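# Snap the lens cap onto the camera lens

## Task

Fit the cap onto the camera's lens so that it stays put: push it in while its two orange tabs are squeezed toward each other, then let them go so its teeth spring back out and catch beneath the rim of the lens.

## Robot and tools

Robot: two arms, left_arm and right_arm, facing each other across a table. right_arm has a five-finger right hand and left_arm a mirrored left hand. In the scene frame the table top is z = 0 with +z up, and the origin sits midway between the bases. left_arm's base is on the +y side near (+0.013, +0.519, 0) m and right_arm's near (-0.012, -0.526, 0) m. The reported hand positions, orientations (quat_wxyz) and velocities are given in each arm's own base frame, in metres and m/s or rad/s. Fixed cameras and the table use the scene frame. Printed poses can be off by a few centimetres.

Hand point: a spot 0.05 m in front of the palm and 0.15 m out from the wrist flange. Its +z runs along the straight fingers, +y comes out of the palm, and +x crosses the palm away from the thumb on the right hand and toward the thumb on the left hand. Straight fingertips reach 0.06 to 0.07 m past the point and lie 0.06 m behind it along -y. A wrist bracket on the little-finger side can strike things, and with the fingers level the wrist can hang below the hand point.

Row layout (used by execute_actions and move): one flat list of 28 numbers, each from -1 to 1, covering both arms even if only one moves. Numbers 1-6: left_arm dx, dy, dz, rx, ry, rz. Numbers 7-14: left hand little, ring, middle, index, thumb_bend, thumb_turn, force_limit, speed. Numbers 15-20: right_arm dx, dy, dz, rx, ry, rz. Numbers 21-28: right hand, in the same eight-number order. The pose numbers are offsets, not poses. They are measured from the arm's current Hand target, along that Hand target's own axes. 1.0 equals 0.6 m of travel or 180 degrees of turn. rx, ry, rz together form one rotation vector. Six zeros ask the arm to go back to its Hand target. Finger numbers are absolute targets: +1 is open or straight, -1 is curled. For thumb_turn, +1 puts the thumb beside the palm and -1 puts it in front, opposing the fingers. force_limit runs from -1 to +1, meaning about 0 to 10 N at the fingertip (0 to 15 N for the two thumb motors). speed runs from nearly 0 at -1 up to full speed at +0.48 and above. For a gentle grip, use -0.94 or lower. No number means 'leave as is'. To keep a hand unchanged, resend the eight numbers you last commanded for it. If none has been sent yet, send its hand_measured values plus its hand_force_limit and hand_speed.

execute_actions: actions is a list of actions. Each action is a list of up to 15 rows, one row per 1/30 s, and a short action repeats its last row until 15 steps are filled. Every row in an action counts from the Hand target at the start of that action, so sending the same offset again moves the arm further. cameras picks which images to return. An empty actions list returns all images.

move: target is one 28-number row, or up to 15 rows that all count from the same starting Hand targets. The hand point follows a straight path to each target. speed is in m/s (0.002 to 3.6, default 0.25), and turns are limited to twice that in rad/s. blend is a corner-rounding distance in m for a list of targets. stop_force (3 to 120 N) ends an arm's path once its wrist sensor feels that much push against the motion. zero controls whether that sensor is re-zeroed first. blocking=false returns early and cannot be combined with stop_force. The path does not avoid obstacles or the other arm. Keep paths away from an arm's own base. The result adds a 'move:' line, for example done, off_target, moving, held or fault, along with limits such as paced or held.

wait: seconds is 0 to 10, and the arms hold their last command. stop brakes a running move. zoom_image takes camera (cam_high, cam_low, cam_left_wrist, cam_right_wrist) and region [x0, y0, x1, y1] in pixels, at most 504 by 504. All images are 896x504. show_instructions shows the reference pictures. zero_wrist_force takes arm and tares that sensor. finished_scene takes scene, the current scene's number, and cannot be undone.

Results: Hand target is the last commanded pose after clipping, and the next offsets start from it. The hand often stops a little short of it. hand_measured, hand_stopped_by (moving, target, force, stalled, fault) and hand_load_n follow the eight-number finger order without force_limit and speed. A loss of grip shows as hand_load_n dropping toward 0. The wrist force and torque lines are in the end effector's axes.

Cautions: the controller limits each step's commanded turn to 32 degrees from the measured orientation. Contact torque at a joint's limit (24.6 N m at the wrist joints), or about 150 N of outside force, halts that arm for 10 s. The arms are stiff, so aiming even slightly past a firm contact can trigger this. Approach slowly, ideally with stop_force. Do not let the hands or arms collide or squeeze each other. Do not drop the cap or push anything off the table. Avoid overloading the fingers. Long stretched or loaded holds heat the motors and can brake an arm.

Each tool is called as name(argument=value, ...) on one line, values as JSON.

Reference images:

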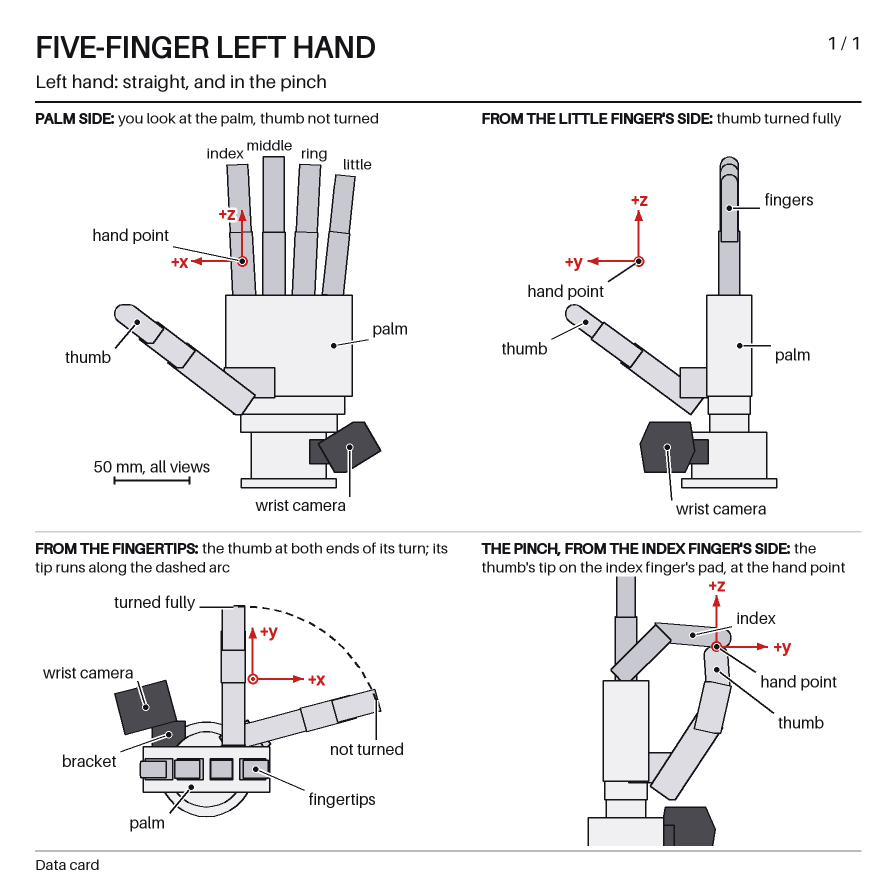

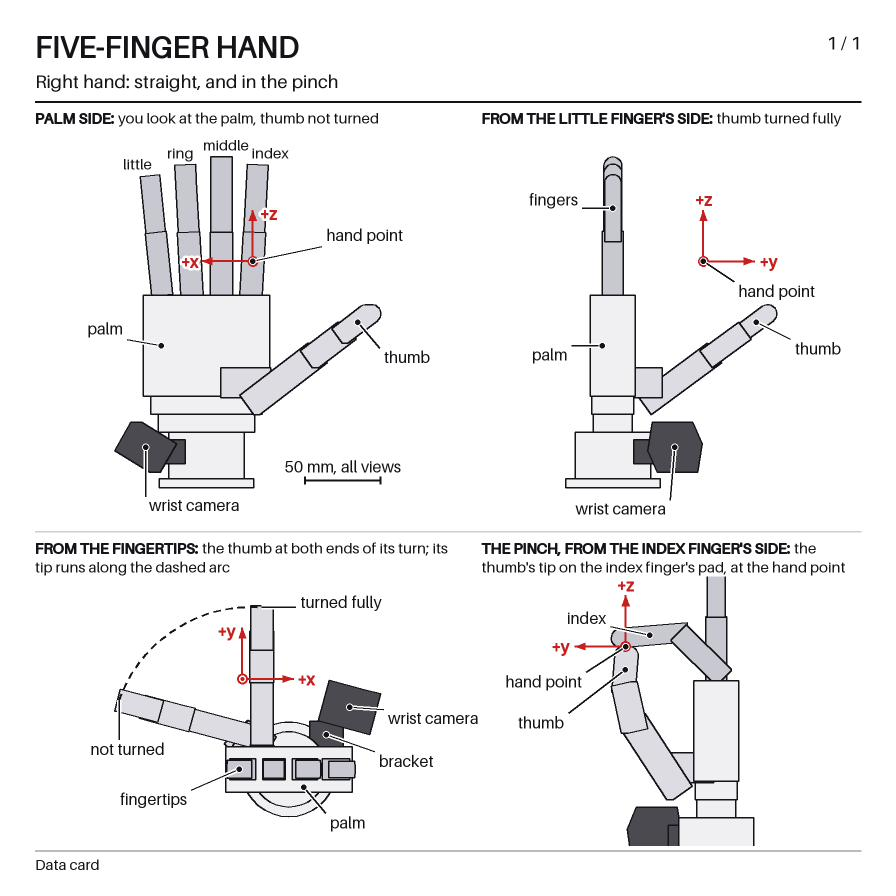

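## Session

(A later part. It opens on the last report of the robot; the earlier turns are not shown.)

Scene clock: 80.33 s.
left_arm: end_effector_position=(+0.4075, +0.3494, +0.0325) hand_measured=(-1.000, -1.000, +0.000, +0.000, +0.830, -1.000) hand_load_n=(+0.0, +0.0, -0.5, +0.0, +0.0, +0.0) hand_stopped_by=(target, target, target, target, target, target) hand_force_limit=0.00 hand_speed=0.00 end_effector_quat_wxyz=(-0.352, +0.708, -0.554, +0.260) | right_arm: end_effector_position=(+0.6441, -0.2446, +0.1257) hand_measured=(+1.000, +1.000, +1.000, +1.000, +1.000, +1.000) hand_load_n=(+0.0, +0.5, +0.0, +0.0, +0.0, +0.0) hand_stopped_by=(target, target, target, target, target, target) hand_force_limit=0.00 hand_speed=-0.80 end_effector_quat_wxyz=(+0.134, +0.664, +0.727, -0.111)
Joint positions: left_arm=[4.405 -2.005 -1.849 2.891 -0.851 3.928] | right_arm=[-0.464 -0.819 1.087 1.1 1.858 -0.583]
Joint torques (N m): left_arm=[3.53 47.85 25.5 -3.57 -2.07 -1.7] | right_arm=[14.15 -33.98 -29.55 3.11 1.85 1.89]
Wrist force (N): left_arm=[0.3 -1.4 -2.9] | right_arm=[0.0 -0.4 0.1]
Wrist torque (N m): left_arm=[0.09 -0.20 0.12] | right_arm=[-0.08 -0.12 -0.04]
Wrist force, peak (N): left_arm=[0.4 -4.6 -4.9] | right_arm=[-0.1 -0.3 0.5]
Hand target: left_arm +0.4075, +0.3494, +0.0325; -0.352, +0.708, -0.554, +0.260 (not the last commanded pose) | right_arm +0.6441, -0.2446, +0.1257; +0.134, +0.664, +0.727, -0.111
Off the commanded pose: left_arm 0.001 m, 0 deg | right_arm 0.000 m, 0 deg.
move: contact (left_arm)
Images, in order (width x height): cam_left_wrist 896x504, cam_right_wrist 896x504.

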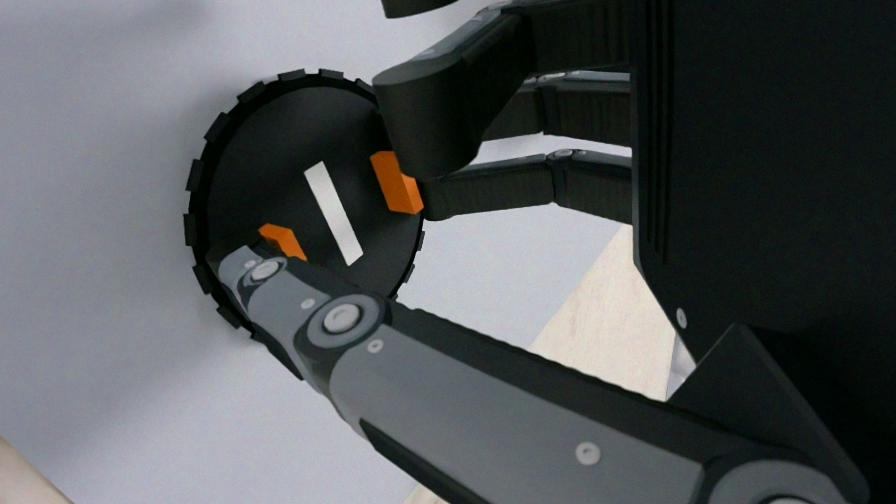

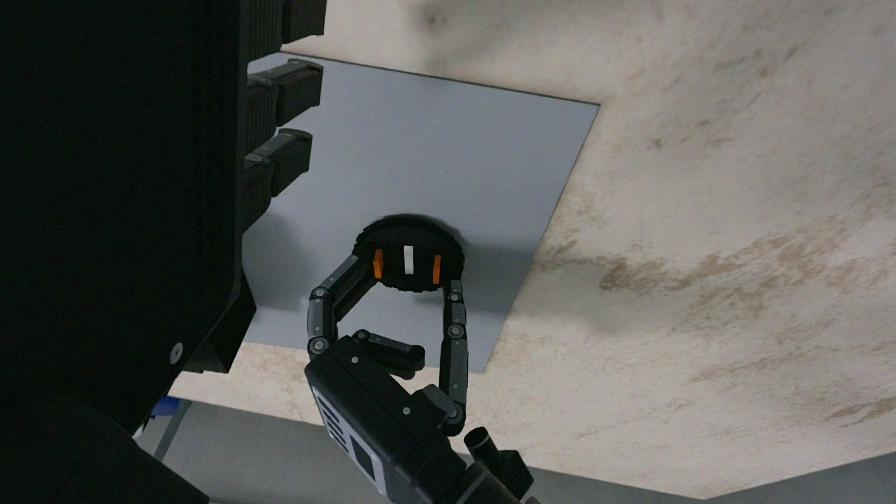

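move(target=[0,-0.0013,-0.001,0,0,0,-1,-1,0,0,0.83,-1,0,0,0,0,0,0,0,0,1,1,1,1,1,1,0,-0.8], speed=0.05)

move(target=[0,0,0,0,0,0,-1,-1,-0.4,-0.4,0.4,-1,-0.6,-0.9,0,0,0,0,0,0,1,1,1,1,1,1,0,-0.8], speed=0.05, cameras=["cam_left_wrist","cam_right_wrist"])

zoom_image(camera="cam_right_wrist", region=[320, 190, 500, 330])

zoom_image(camera="cam_left_wrist", region=[150, 50, 480, 330])

Scene clock: 82.07 s.
left_arm: end_effector_position=(+0.4075, +0.3494, +0.0334) hand_measured=(-1.000, -1.000, +0.000, +0.000, +0.830, -1.000) hand_load_n=(+0.0, +0.0, +0.0, +0.0, +0.0, +0.0) hand_stopped_by=(target, target, target, target, target, target) hand_force_limit=0.00 hand_speed=0.00 end_effector_quat_wxyz=(-0.352, +0.708, -0.554, +0.260) | right_arm: end_effector_position=(+0.6441, -0.2446, +0.1257) hand_measured=(+1.000, +1.000, +1.000, +1.000, +1.000, +1.000) hand_load_n=(+0.0, +0.0, +0.0, +0.0, +0.0, -0.5) hand_stopped_by=(target, target, target, target, target, target) hand_force_limit=0.00 hand_speed=-0.80 end_effector_quat_wxyz=(+0.134, +0.664, +0.727, -0.111)
Joint positions: left_arm=[4.405 -2.003 -1.848 2.889 -0.851 3.928] | right_arm=[-0.464 -0.819 1.087 1.1 1.858 -0.583]
Joint torques (N m): left_arm=[-2.1 49.83 26.56 -3.59 -1.54 -2.42] | right_arm=[13.94 -33.72 -29.1 3.01 1.74 2.04]
Wrist force (N): left_arm=[0.5 1.0 -1.7] | right_arm=[-0.1 -0.4 0.2]
Wrist torque (N m): left_arm=[0.10 -0.15 0.06] | right_arm=[-0.08 -0.09 -0.05]
Wrist force, peak (N): left_arm=[0.3 -1.4 -3.0] | right_arm=[-0.1 -0.5 0.3]
Hand target: left_arm +0.4075, +0.3494, +0.0335; -0.352, +0.708, -0.554, +0.260 | right_arm +0.6441, -0.2446, +0.1257; +0.134, +0.664, +0.727, -0.111
Off the commanded pose: left_arm 0.000 m, 0 deg | right_arm 0.000 m, 0 deg.
move: done

Scene clock: 83.13 s.
left_arm: end_effector_position=(+0.4075, +0.3494, +0.0335) hand_measured=(-1.000, -1.000, -0.046, -0.092, +0.712, -1.000) hand_load_n=(+0.0, +0.0, +0.0, +3.0, +3.0, -1.0) hand_stopped_by=(target, target, force, force, force, target) hand_force_limit=-0.60 hand_speed=-0.90 end_effector_quat_wxyz=(-0.352, +0.708, -0.554, +0.260) | right_arm: end_effector_position=(+0.6441, -0.2446, +0.1257) hand_measured=(+1.000, +1.000, +1.000, +1.000, +1.000, +1.000) hand_load_n=(+0.0, +0.0, +0.0, +0.0, +0.0, +0.0) hand_stopped_by=(target, target, target, target, target, target) hand_force_limit=0.00 hand_speed=-0.80 end_effector_quat_wxyz=(+0.134, +0.664, +0.727, -0.111)
Joint positions: left_arm=[4.405 -2.003 -1.848 2.889 -0.851 3.928] | right_arm=[-0.464 -0.819 1.087 1.1 1.858 -0.583]
Joint torques (N m): left_arm=[-6.81 49.7 26.43 -3.69 -1.31 -2.4] | right_arm=[13.57 -33.8 -28.97 2.97 1.85 1.96]
Wrist force (N): left_arm=[0.8 1.6 -1.3] | right_arm=[-0.2 -0.4 0.2]
Wrist torque (N m): left_arm=[0.14 -0.19 0.06] | right_arm=[-0.09 -0.08 -0.05]
Wrist force, peak (N): left_arm=[0.7 1.9 -1.0] | right_arm=[-0.1 -0.5 0.4]
Hand target: left_arm +0.4075, +0.3494, +0.0335; -0.352, +0.708, -0.554, +0.260 | right_arm +0.6441, -0.2446, +0.1257; +0.134, +0.664, +0.727, -0.111
Off the commanded pose: left_arm 0.000 m, 0 deg | right_arm 0.000 m, 0 deg.
move: done
Images, in order (width x height): cam_left_wrist 896x504, cam_right_wrist 896x504.

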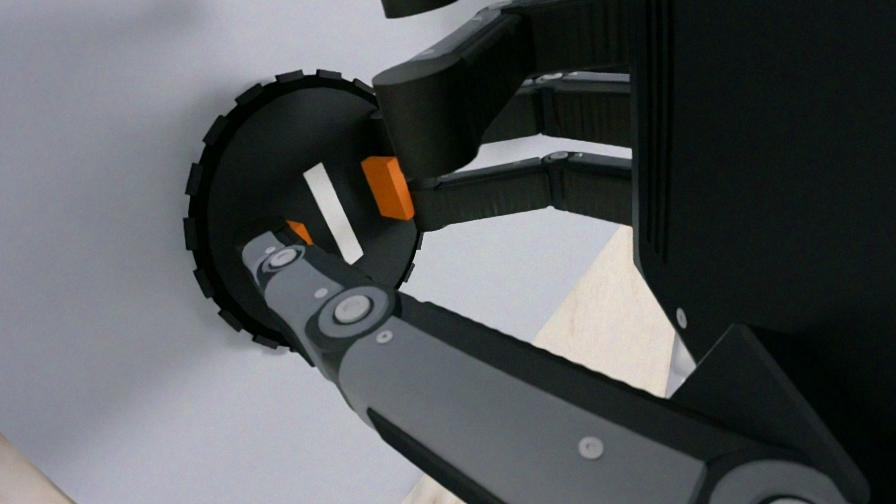

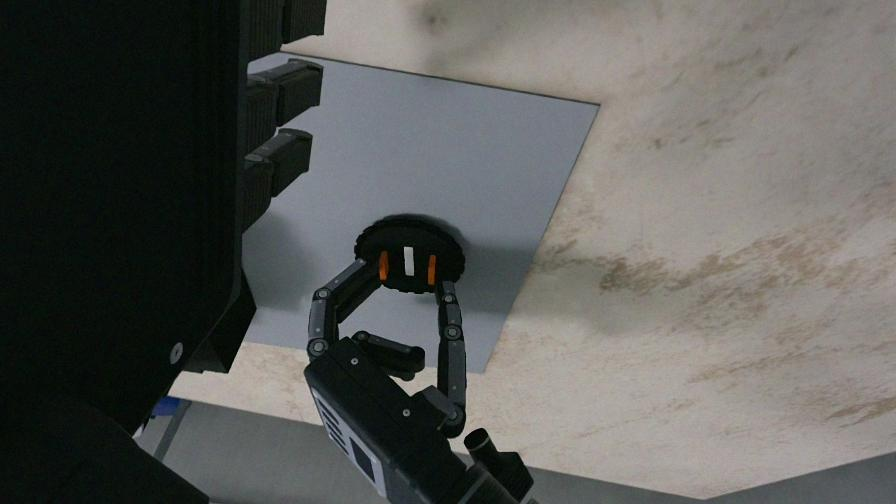

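Scaled by 2.800 from the camera's 896x504 image, which has a finer 1280x720 frame.

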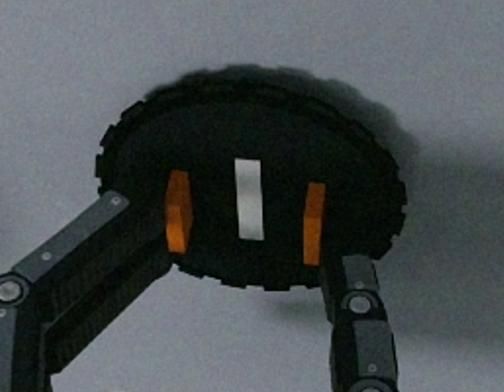

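Scaled by 1.527 from the camera's 896x504 image, which has a finer 1280x720 frame.

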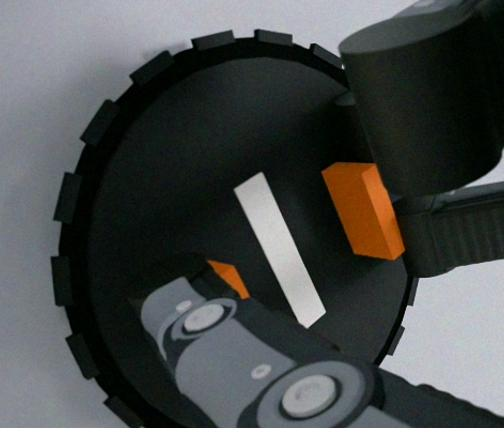

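move(target=[0,0,0,0,0,0,-1,-1,-0.42,-0.42,0.38,-1,-0.2,-0.92,0,0,0,0,0,0,1,1,1,1,1,1,0,-0.8], speed=0.05, cameras=["cam_left_wrist","cam_right_wrist"])

zoom_image(camera="cam_right_wrist", region=[320, 190, 500, 330])

zoom_image(camera="cam_left_wrist", region=[150, 50, 480, 330])

Scene clock: 84.37 s.
left_arm: end_effector_position=(+0.4075, +0.3494, +0.0335) hand_measured=(-1.000, -1.000, -0.096, -0.126, +0.700, -1.000) hand_load_n=(+0.0, +0.0, +5.0, +3.0, +7.5, +0.0) hand_stopped_by=(target, target, force, force, force, target) hand_force_limit=-0.20 hand_speed=-0.92 end_effector_quat_wxyz=(-0.352, +0.708, -0.554, +0.260) | right_arm: end_effector_position=(+0.6441, -0.2446, +0.1257) hand_measured=(+1.000, +1.000, +1.000, +1.000, +1.000, +1.000) hand_load_n=(+0.0, +0.0, +0.0, +0.0, -0.5, +0.0) hand_stopped_by=(target, target, target, target, target, target) hand_force_limit=0.00 hand_speed=-0.80 end_effector_quat_wxyz=(+0.134, +0.664, +0.727, -0.111)
Joint positions: left_arm=[4.405 -2.003 -1.848 2.889 -0.851 3.928] | right_arm=[-0.464 -0.819 1.087 1.1 1.858 -0.583]
Joint torques (N m): left_arm=[-6.46 49.83 27.06 -3.65 -1.07 -2.4] | right_arm=[14.36 -34.39 -29.37 3.01 1.78 2.09]
Wrist force (N): left_arm=[0.6 1.6 -1.4] | right_arm=[-0.1 -0.3 0.1]
Wrist torque (N m): left_arm=[0.16 -0.16 0.05] | right_arm=[-0.07 -0.09 -0.04]
Wrist force, peak (N): left_arm=[0.8 1.9 -1.1] | right_arm=[-0.3 -0.5 0.1]
Hand target: left_arm +0.4075, +0.3494, +0.0335; -0.352, +0.708, -0.554, +0.260 | right_arm +0.6441, -0.2446, +0.1257; +0.134, +0.664, +0.727, -0.111
Off the commanded pose: left_arm 0.000 m, 0 deg | right_arm 0.000 m, 0 deg.
move: done
Images, in order (width x height): cam_left_wrist 896x504, cam_right_wrist 896x504.

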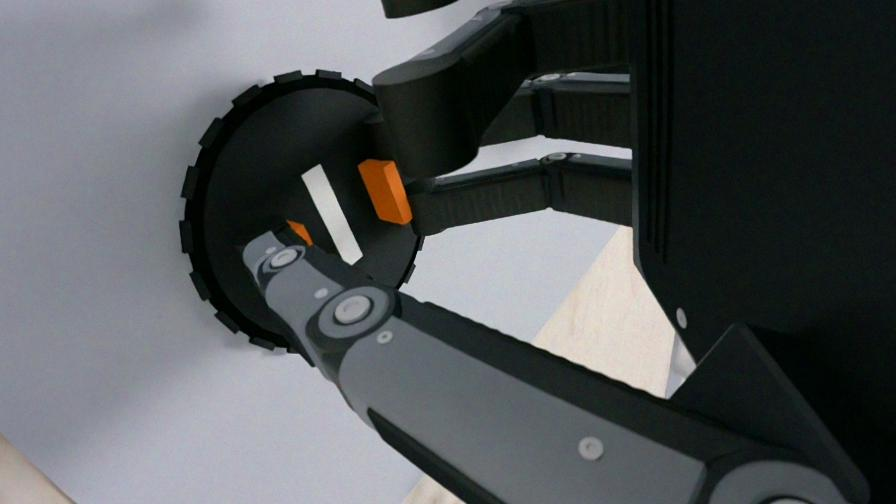

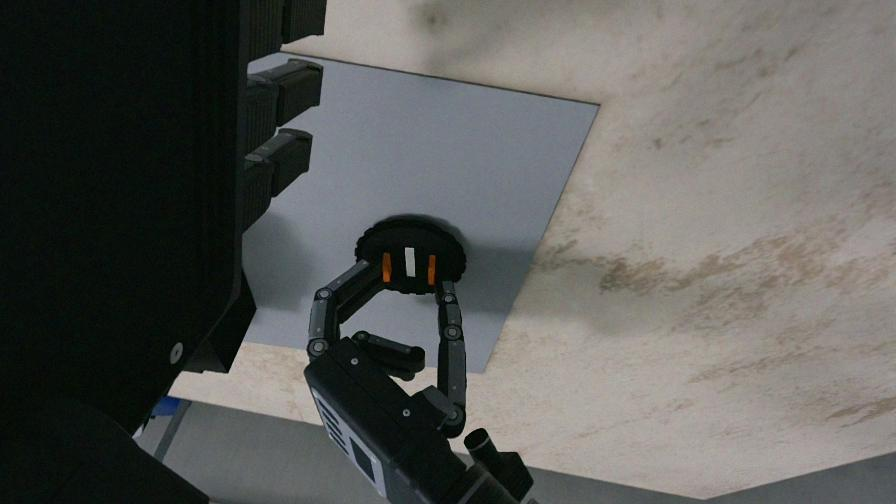

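Scaled by 2.800 from the camera's 896x504 image, which has a finer 1280x720 frame.

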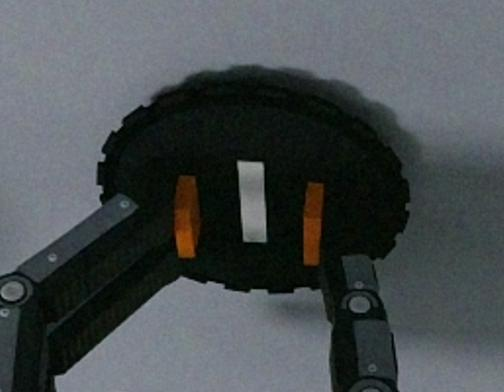

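Scaled by 1.527 from the camera's 896x504 image, which has a finer 1280x720 frame.

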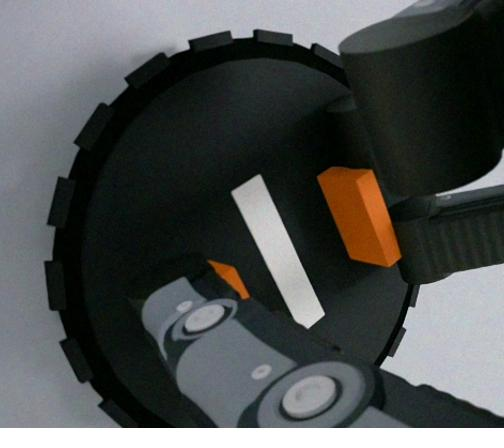

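move(target=[0,0,0,0,0,0,-1,-1,-0.44,-0.44,0.36,-1,0.2,-0.92,0,0,0,0,0,0,1,1,1,1,1,1,0,-0.8], speed=0.05, cameras=["cam_left_wrist","cam_right_wrist"])

zoom_image(camera="cam_right_wrist", region=[320, 190, 500, 330])

zoom_image(camera="cam_left_wrist", region=[150, 50, 480, 330])

Scene clock: 85.57 s.
left_arm: end_effector_position=(+0.4075, +0.3494, +0.0335) hand_measured=(-1.000, -1.000, -0.108, -0.154, +0.702, -1.000) hand_load_n=(+0.5, +0.0, +4.5, +7.0, +12.0, -1.5) hand_stopped_by=(target, target, force, force, force, target) hand_force_limit=0.20 hand_speed=-0.92 end_effector_quat_wxyz=(-0.352, +0.708, -0.554, +0.260) | right_arm: end_effector_position=(+0.6441, -0.2446, +0.1257) hand_measured=(+1.000, +1.000, +1.000, +1.000, +1.000, +1.000) hand_load_n=(+0.0, +0.0, +0.0, +0.0, +0.0, +0.0) hand_stopped_by=(target, target, target, target, target, target) hand_force_limit=0.00 hand_speed=-0.80 end_effector_quat_wxyz=(+0.134, +0.664, +0.727, -0.111)
Joint positions: left_arm=[4.405 -2.003 -1.848 2.889 -0.851 3.928] | right_arm=[-0.464 -0.819 1.087 1.1 1.858 -0.583]
Joint torques (N m): left_arm=[-6.21 48.96 26.54 -3.61 -0.97 -2.4] | right_arm=[14.32 -34 -29.25 3.08 1.79 2.05]
Wrist force (N): left_arm=[0.4 1.6 -1.2] | right_arm=[-0.3 -0.4 0.3]
Wrist torque (N m): left_arm=[0.13 -0.12 0.03] | right_arm=[-0.10 -0.08 -0.06]
Wrist force, peak (N): left_arm=[0.9 1.6 -1.4] | right_arm=[-0.1 -0.5 0.3]
Hand target: left_arm +0.4075, +0.3494, +0.0335; -0.352, +0.708, -0.554, +0.260 | right_arm +0.6441, -0.2446, +0.1257; +0.134, +0.664, +0.727, -0.111
Off the commanded pose: left_arm 0.000 m, 0 deg | right_arm 0.000 m, 0 deg.
move: done
Images, in order (width x height): cam_left_wrist 896x504, cam_right_wrist 896x504.

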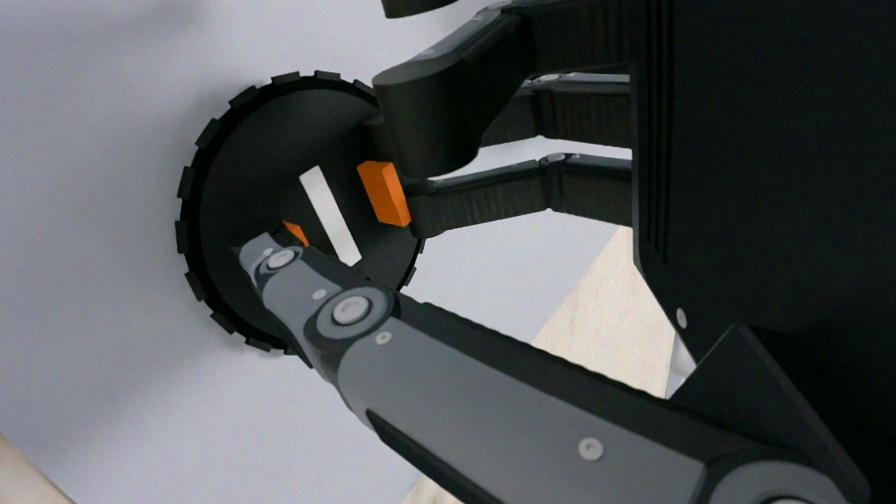

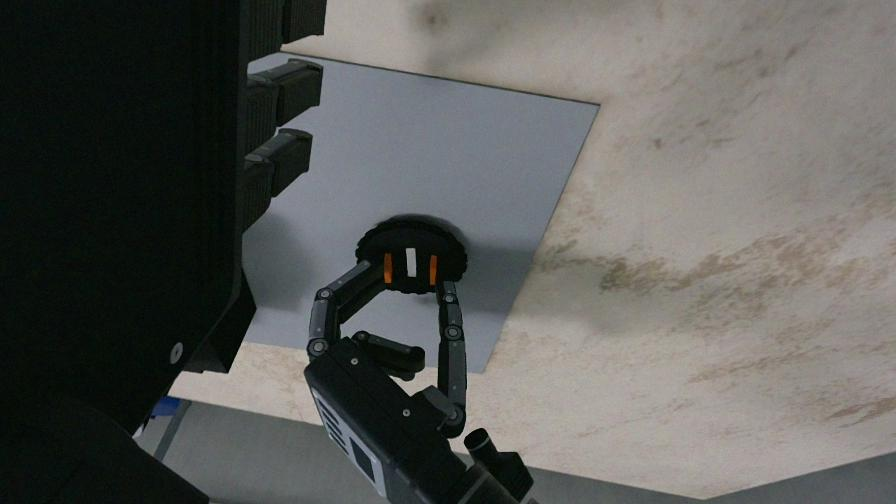

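Scaled by 2.800 from the camera's 896x504 image, which has a finer 1280x720 frame.

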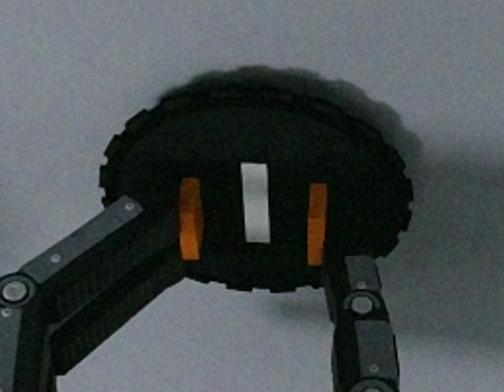

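Scaled by 1.527 from the camera's 896x504 image, which has a finer 1280x720 frame.

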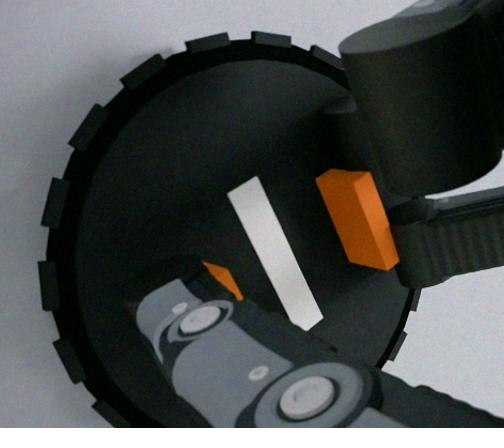

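move(target=[-0.0011,-0.0393,-0.0308,0,0,0,-1,-1,-0.44,-0.44,0.36,-1,0.2,-0.92,0,0,0,0,0,0,1,1,1,1,1,1,0,-0.8], speed=0.05, cameras=["cam_left_wrist","cam_right_wrist"])

zoom_image(camera="cam_right_wrist", region=[320, 190, 500, 330])

zoom_image(camera="cam_left_wrist", region=[150, 50, 480, 330])

Scene clock: 87.27 s.
left_arm: end_effector_position=(+0.4076, +0.3494, +0.0633) hand_measured=(-1.000, -1.000, -0.108, -0.154, +0.702, -1.000) hand_load_n=(+0.0, +0.0, +5.0, +7.0, +12.0, -1.5) hand_stopped_by=(target, target, force, force, force, target) hand_force_limit=0.20 hand_speed=-0.92 end_effector_quat_wxyz=(-0.352, +0.708, -0.554, +0.260) | right_arm: end_effector_position=(+0.6441, -0.2446, +0.1257) hand_measured=(+1.000, +1.000, +1.000, +1.000, +1.000, +1.000) hand_load_n=(+0.0, +0.0, +0.0, +0.0, +0.0, +0.0) hand_stopped_by=(target, target, target, target, target, target) hand_force_limit=0.00 hand_speed=-0.80 end_effector_quat_wxyz=(+0.134, +0.664, +0.727, -0.111)
Joint positions: left_arm=[4.405 -1.958 -1.821 2.816 -0.851 3.928] | right_arm=[-0.464 -0.819 1.087 1.1 1.858 -0.583]
Joint torques (N m): left_arm=[5.79 47.33 26.35 -3.45 -0.97 2.39] | right_arm=[13.93 -35.09 -28.63 2.88 1.64 2.09]
Wrist force (N): left_arm=[0.5 1.7 -0.7] | right_arm=[-0.1 -0.3 0.2]
Wrist torque (N m): left_arm=[0.14 -0.13 0.01] | right_arm=[-0.06 -0.09 -0.04]
Wrist force, peak (N): left_arm=[1.0 1.8 -1.0] | right_arm=[-0.3 -0.4 0.3]
Hand target: left_arm +0.4075, +0.3494, +0.0634; -0.352, +0.708, -0.554, +0.260 | right_arm +0.6441, -0.2446, +0.1257; +0.134, +0.664, +0.727, -0.111
Off the commanded pose: left_arm 0.000 m, 0 deg | right_arm 0.000 m, 0 deg.
move: done
Images, in order (width x height): cam_left_wrist 896x504, cam_right_wrist 896x504.

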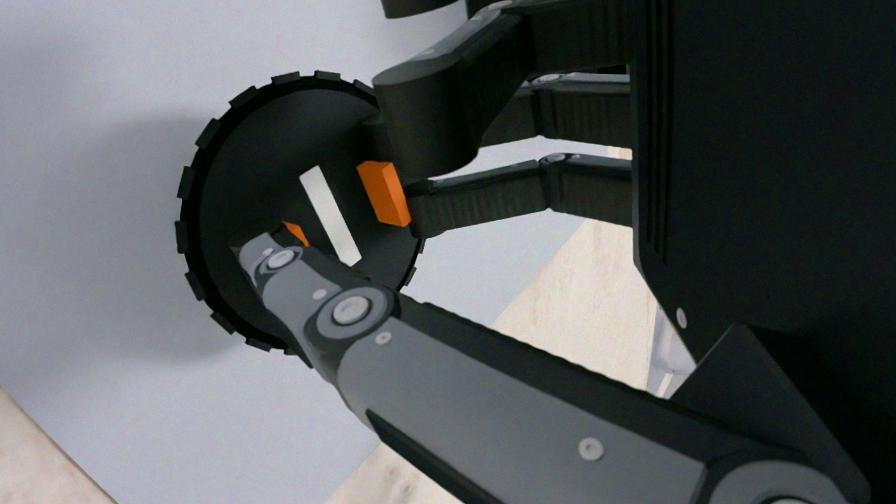

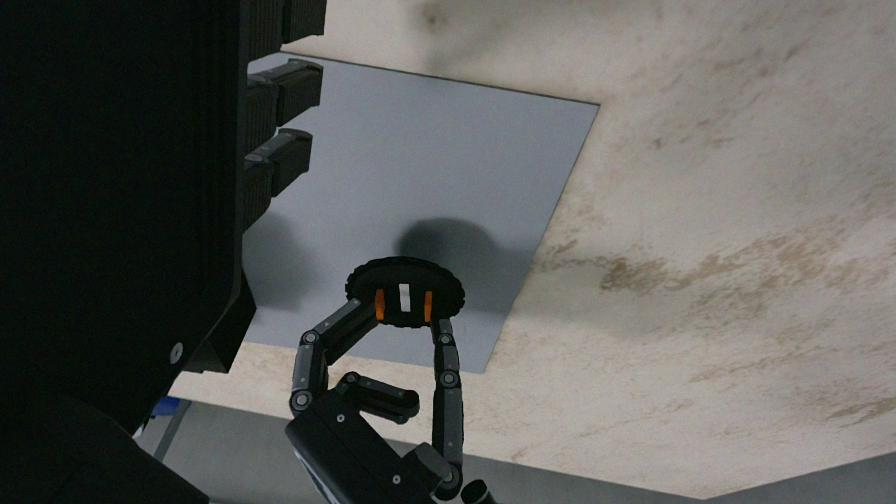

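Scaled by 2.800 from the camera's 896x504 image, which has a finer 1280x720 frame.

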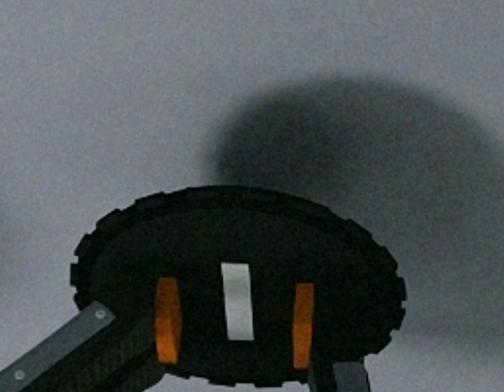

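Scaled by 1.527 from the camera's 896x504 image, which has a finer 1280x720 frame.

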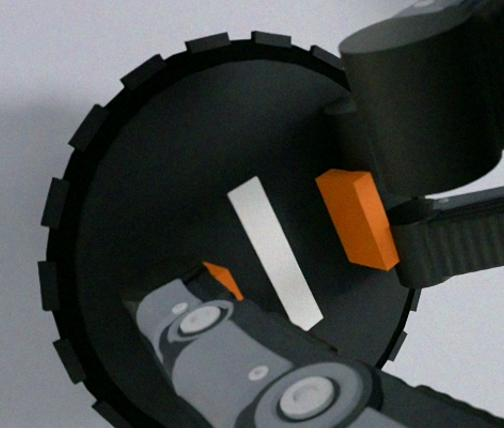

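move(target=[[-0.005,-0.1835,-0.1438,0,0,0,-1,-1,-0.44,-0.44,0.36,-1,0.2,-0.92,-0.1335,-0.2938,-0.1112,0,0,0,1,1,1,1,1,1,0,-0.8],[-0.0383,-0.276,-0.0258,0,0,0,-1,-1,-0.44,-0.44,0.36,-1,0.2,-0.92,-0.1335,-0.2938,-0.1112,0,0,0,1,1,1,1,1,1,0,-0.8]], speed=0.15, blend=[0.02,0], cameras=["all"])

Scene clock: 92.33 s.
left_arm: end_effector_position=(+0.4896, +0.3911, +0.2037) hand_measured=(-1.000, -1.000, -0.108, -0.154, +0.702, -1.000) hand_load_n=(+0.0, +0.5, +4.5, +7.0, +12.0, -1.0) hand_stopped_by=(target, target, force, force, force, target) hand_force_limit=0.20 hand_speed=-0.92 end_effector_quat_wxyz=(-0.352, +0.708, -0.554, +0.260) | right_arm: end_effector_position=(+0.4720, -0.3131, +0.2130) hand_measured=(+1.000, +1.000, +1.000, +1.000, +1.000, +1.000) hand_load_n=(+0.0, +0.0, +0.0, +0.0, +0.0, +0.0) hand_stopped_by=(target, target, target, target, target, target) hand_force_limit=0.00 hand_speed=-0.80 end_effector_quat_wxyz=(+0.134, +0.664, +0.727, -0.111)
Joint positions: left_arm=[4.266 -1.993 -1.354 2.474 -0.935 3.786] | right_arm=[-0.778 -1.227 1.48 1.036 1.782 -0.897]
Joint torques (N m): left_arm=[-6.73 25.98 32.46 -3.04 -1.86 -2.38] | right_arm=[-13.32 -40.05 -4.78 2.4 -0.87 -2.12]
Wrist force (N): left_arm=[0.6 1.5 -1.1] | right_arm=[-0.3 -0.4 0.2]
Wrist torque (N m): left_arm=[0.13 -0.16 0.05] | right_arm=[-0.08 -0.04 0.08]
Wrist force, peak (N): left_arm=[0.6 2.0 -1.6] | right_arm=[-0.5 -0.5 0.0]
Hand target: left_arm +0.4897, +0.3912, +0.2037; -0.352, +0.708, -0.554, +0.260 | right_arm +0.4720, -0.3131, +0.2130; +0.134, +0.664, +0.727, -0.111
Off the commanded pose: left_arm 0.000 m, 0 deg | right_arm 0.000 m, 0 deg.
move: done

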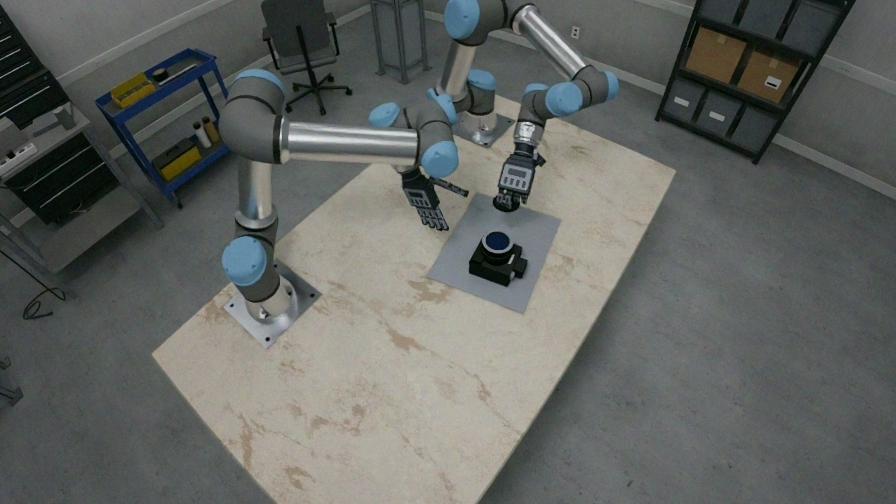

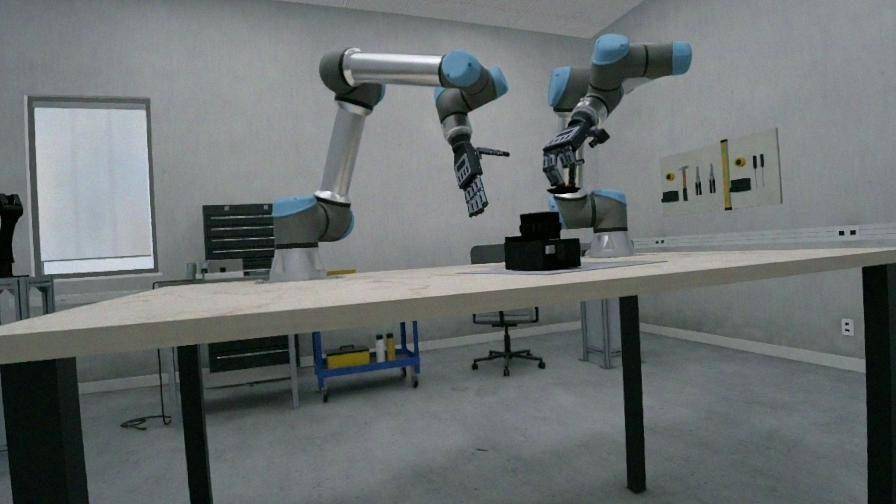

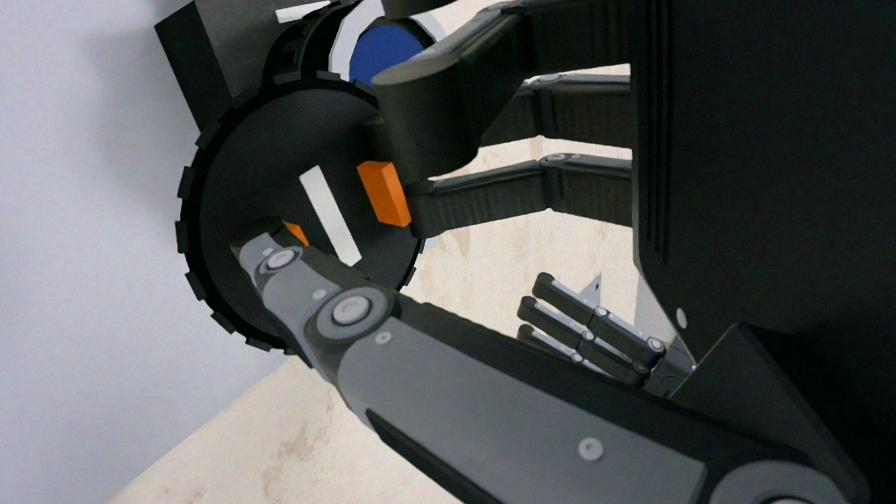

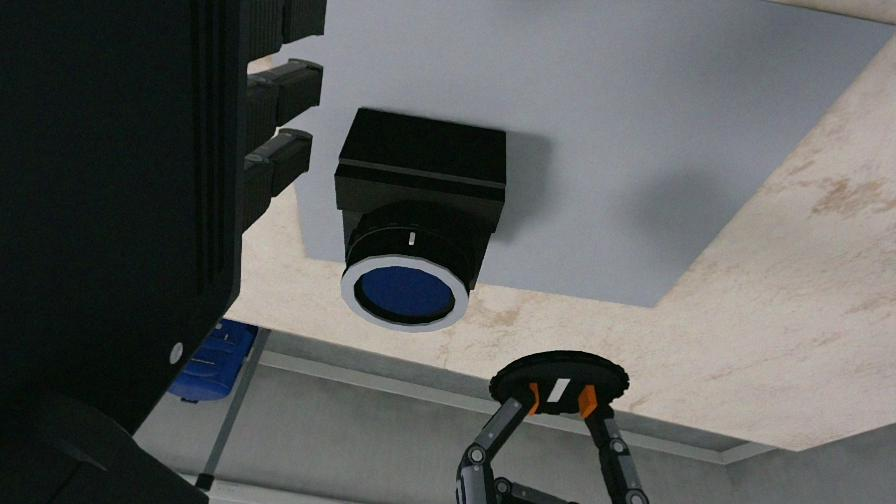

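zoom_image(camera="cam_left_wrist", region=[150, 0, 500, 250])

zoom_image(camera="cam_right_wrist", region=[310, 80, 660, 440])

zoom_image(camera="cam_low", region=[490, 140, 620, 280])

Scaled by 1.440 from the camera's 896x504 image, which has a finer 1280x720 frame.

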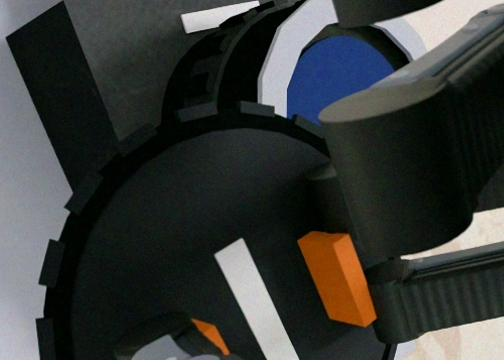

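Scaled by 1.400 from the camera's 896x504 image, which has a finer 1280x720 frame.

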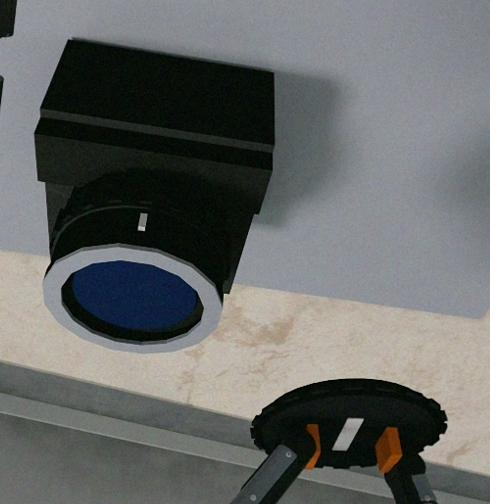

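Scaled by 3.600 from the camera's 896x504 image, which has a finer 1280x720 frame.

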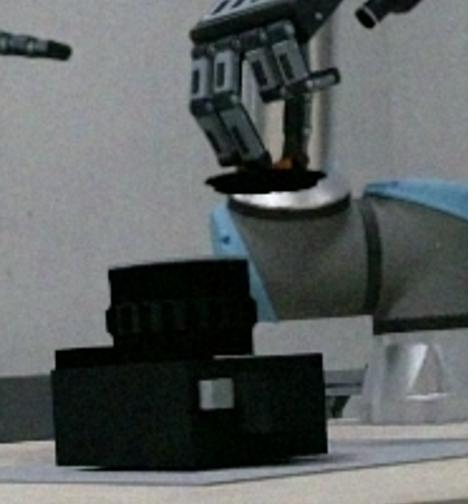

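move(target=[-0.0417,-0.0986,0.1258,0,0,0,-1,-1,-0.44,-0.44,0.36,-1,0.2,-0.92,0,0,0,0,0,0,1,1,1,1,1,1,0,-0.8], speed=0.12, cameras=["all"])

zoom_image(camera="cam_low", region=[470, 140, 600, 280])

zoom_image(camera="cam_left_wrist", region=[100, 0, 500, 350])

zoom_image(camera="cam_right_wrist", region=[280, 200, 560, 440])

Scene clock: 99.03 s.
left_arm: end_effector_position=(+0.5763, +0.4393, +0.2043) hand_measured=(-1.000, -1.000, -0.108, -0.154, +0.702, -1.000) hand_load_n=(+0.5, +0.0, +4.5, +7.0, +12.0, -1.0) hand_stopped_by=(target, target, force, force, force, target) hand_force_limit=0.20 hand_speed=-0.92 end_effector_quat_wxyz=(-0.352, +0.708, -0.554, +0.260) | right_arm: end_effector_position=(+0.4720, -0.3131, +0.2130) hand_measured=(+1.000, +1.000, +1.000, +1.000, +1.000, +1.000) hand_load_n=(+0.0, +0.0, +0.0, +0.0, +0.0, +0.0) hand_stopped_by=(target, target, target, target, target, target) hand_force_limit=0.00 hand_speed=-0.80 end_effector_quat_wxyz=(+0.134, +0.664, +0.727, -0.111)
Joint positions: left_arm=[4.165 -2.23 -0.972 2.381 -1.002 3.694] | right_arm=[-0.778 -1.227 1.48 1.036 1.782 -0.897]
Joint torques (N m): left_arm=[-6.68 37.59 34.25 -3.25 -2.02 -2.23] | right_arm=[-13.97 -39.89 -5.88 0.79 -0.81 -2.25]
Wrist force (N): left_arm=[0.9 1.2 -0.8] | right_arm=[-0.3 -0.3 0.3]
Wrist torque (N m): left_arm=[0.05 -0.20 0.08] | right_arm=[-0.07 -0.06 0.09]
Wrist force, peak (N): left_arm=[1.1 1.9 -1.3] | right_arm=[-0.5 -0.3 0.4]
Hand target: left_arm +0.5763, +0.4393, +0.2043; -0.352, +0.708, -0.554, +0.260 | right_arm +0.4720, -0.3131, +0.2130; +0.134, +0.664, +0.727, -0.111
Off the commanded pose: left_arm 0.000 m, 0 deg | right_arm 0.000 m, 0 deg.
move: done

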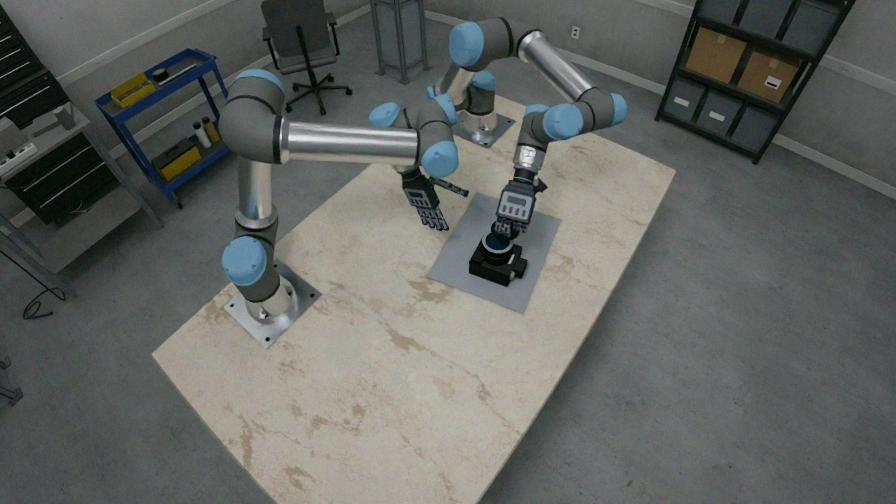

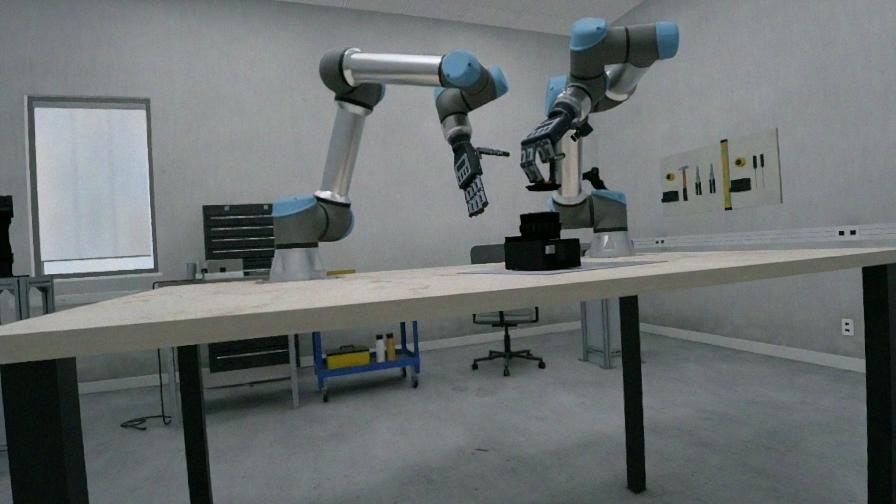

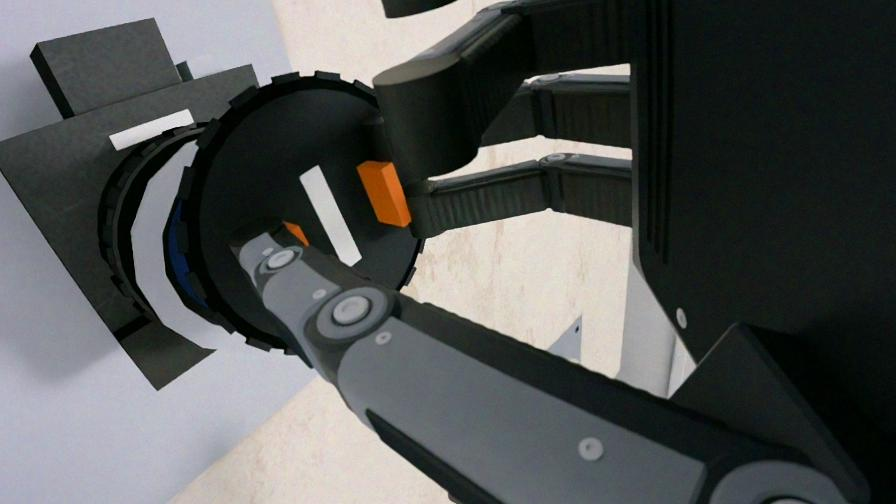

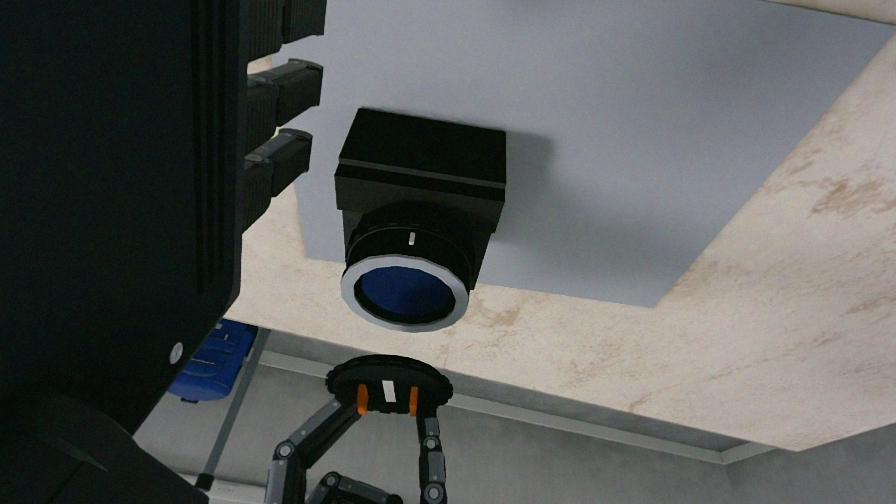

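Scaled by 3.600 from the camera's 896x504 image, which has a finer 1280x720 frame.

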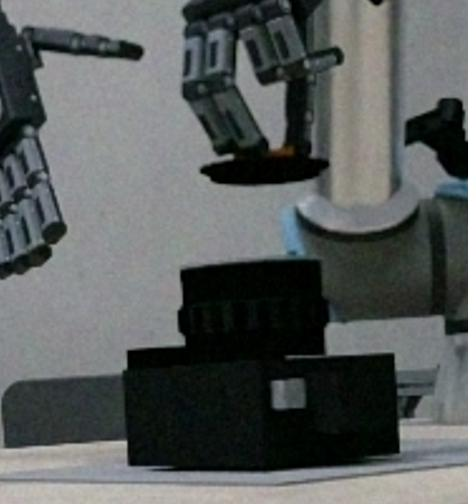

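Scaled by 1.260 from the camera's 896x504 image, which has a finer 1280x720 frame.

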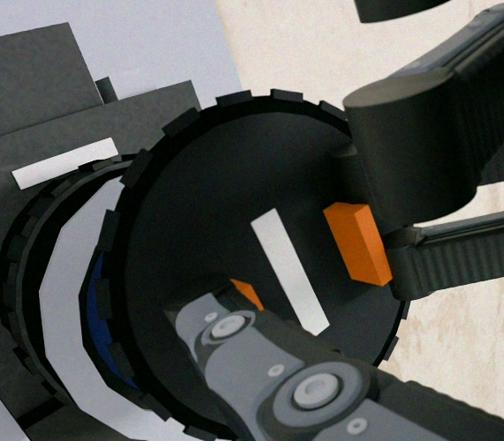

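Scaled by 1.800 from the camera's 896x504 image, which has a finer 1280x720 frame.

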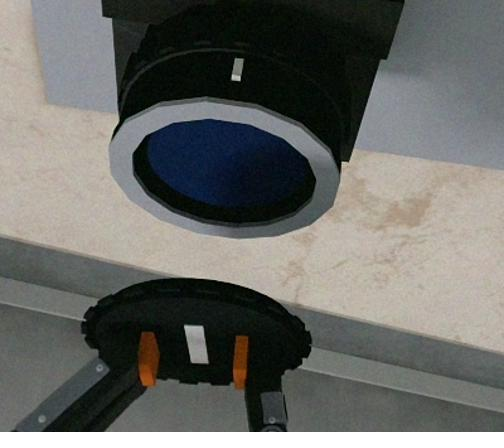

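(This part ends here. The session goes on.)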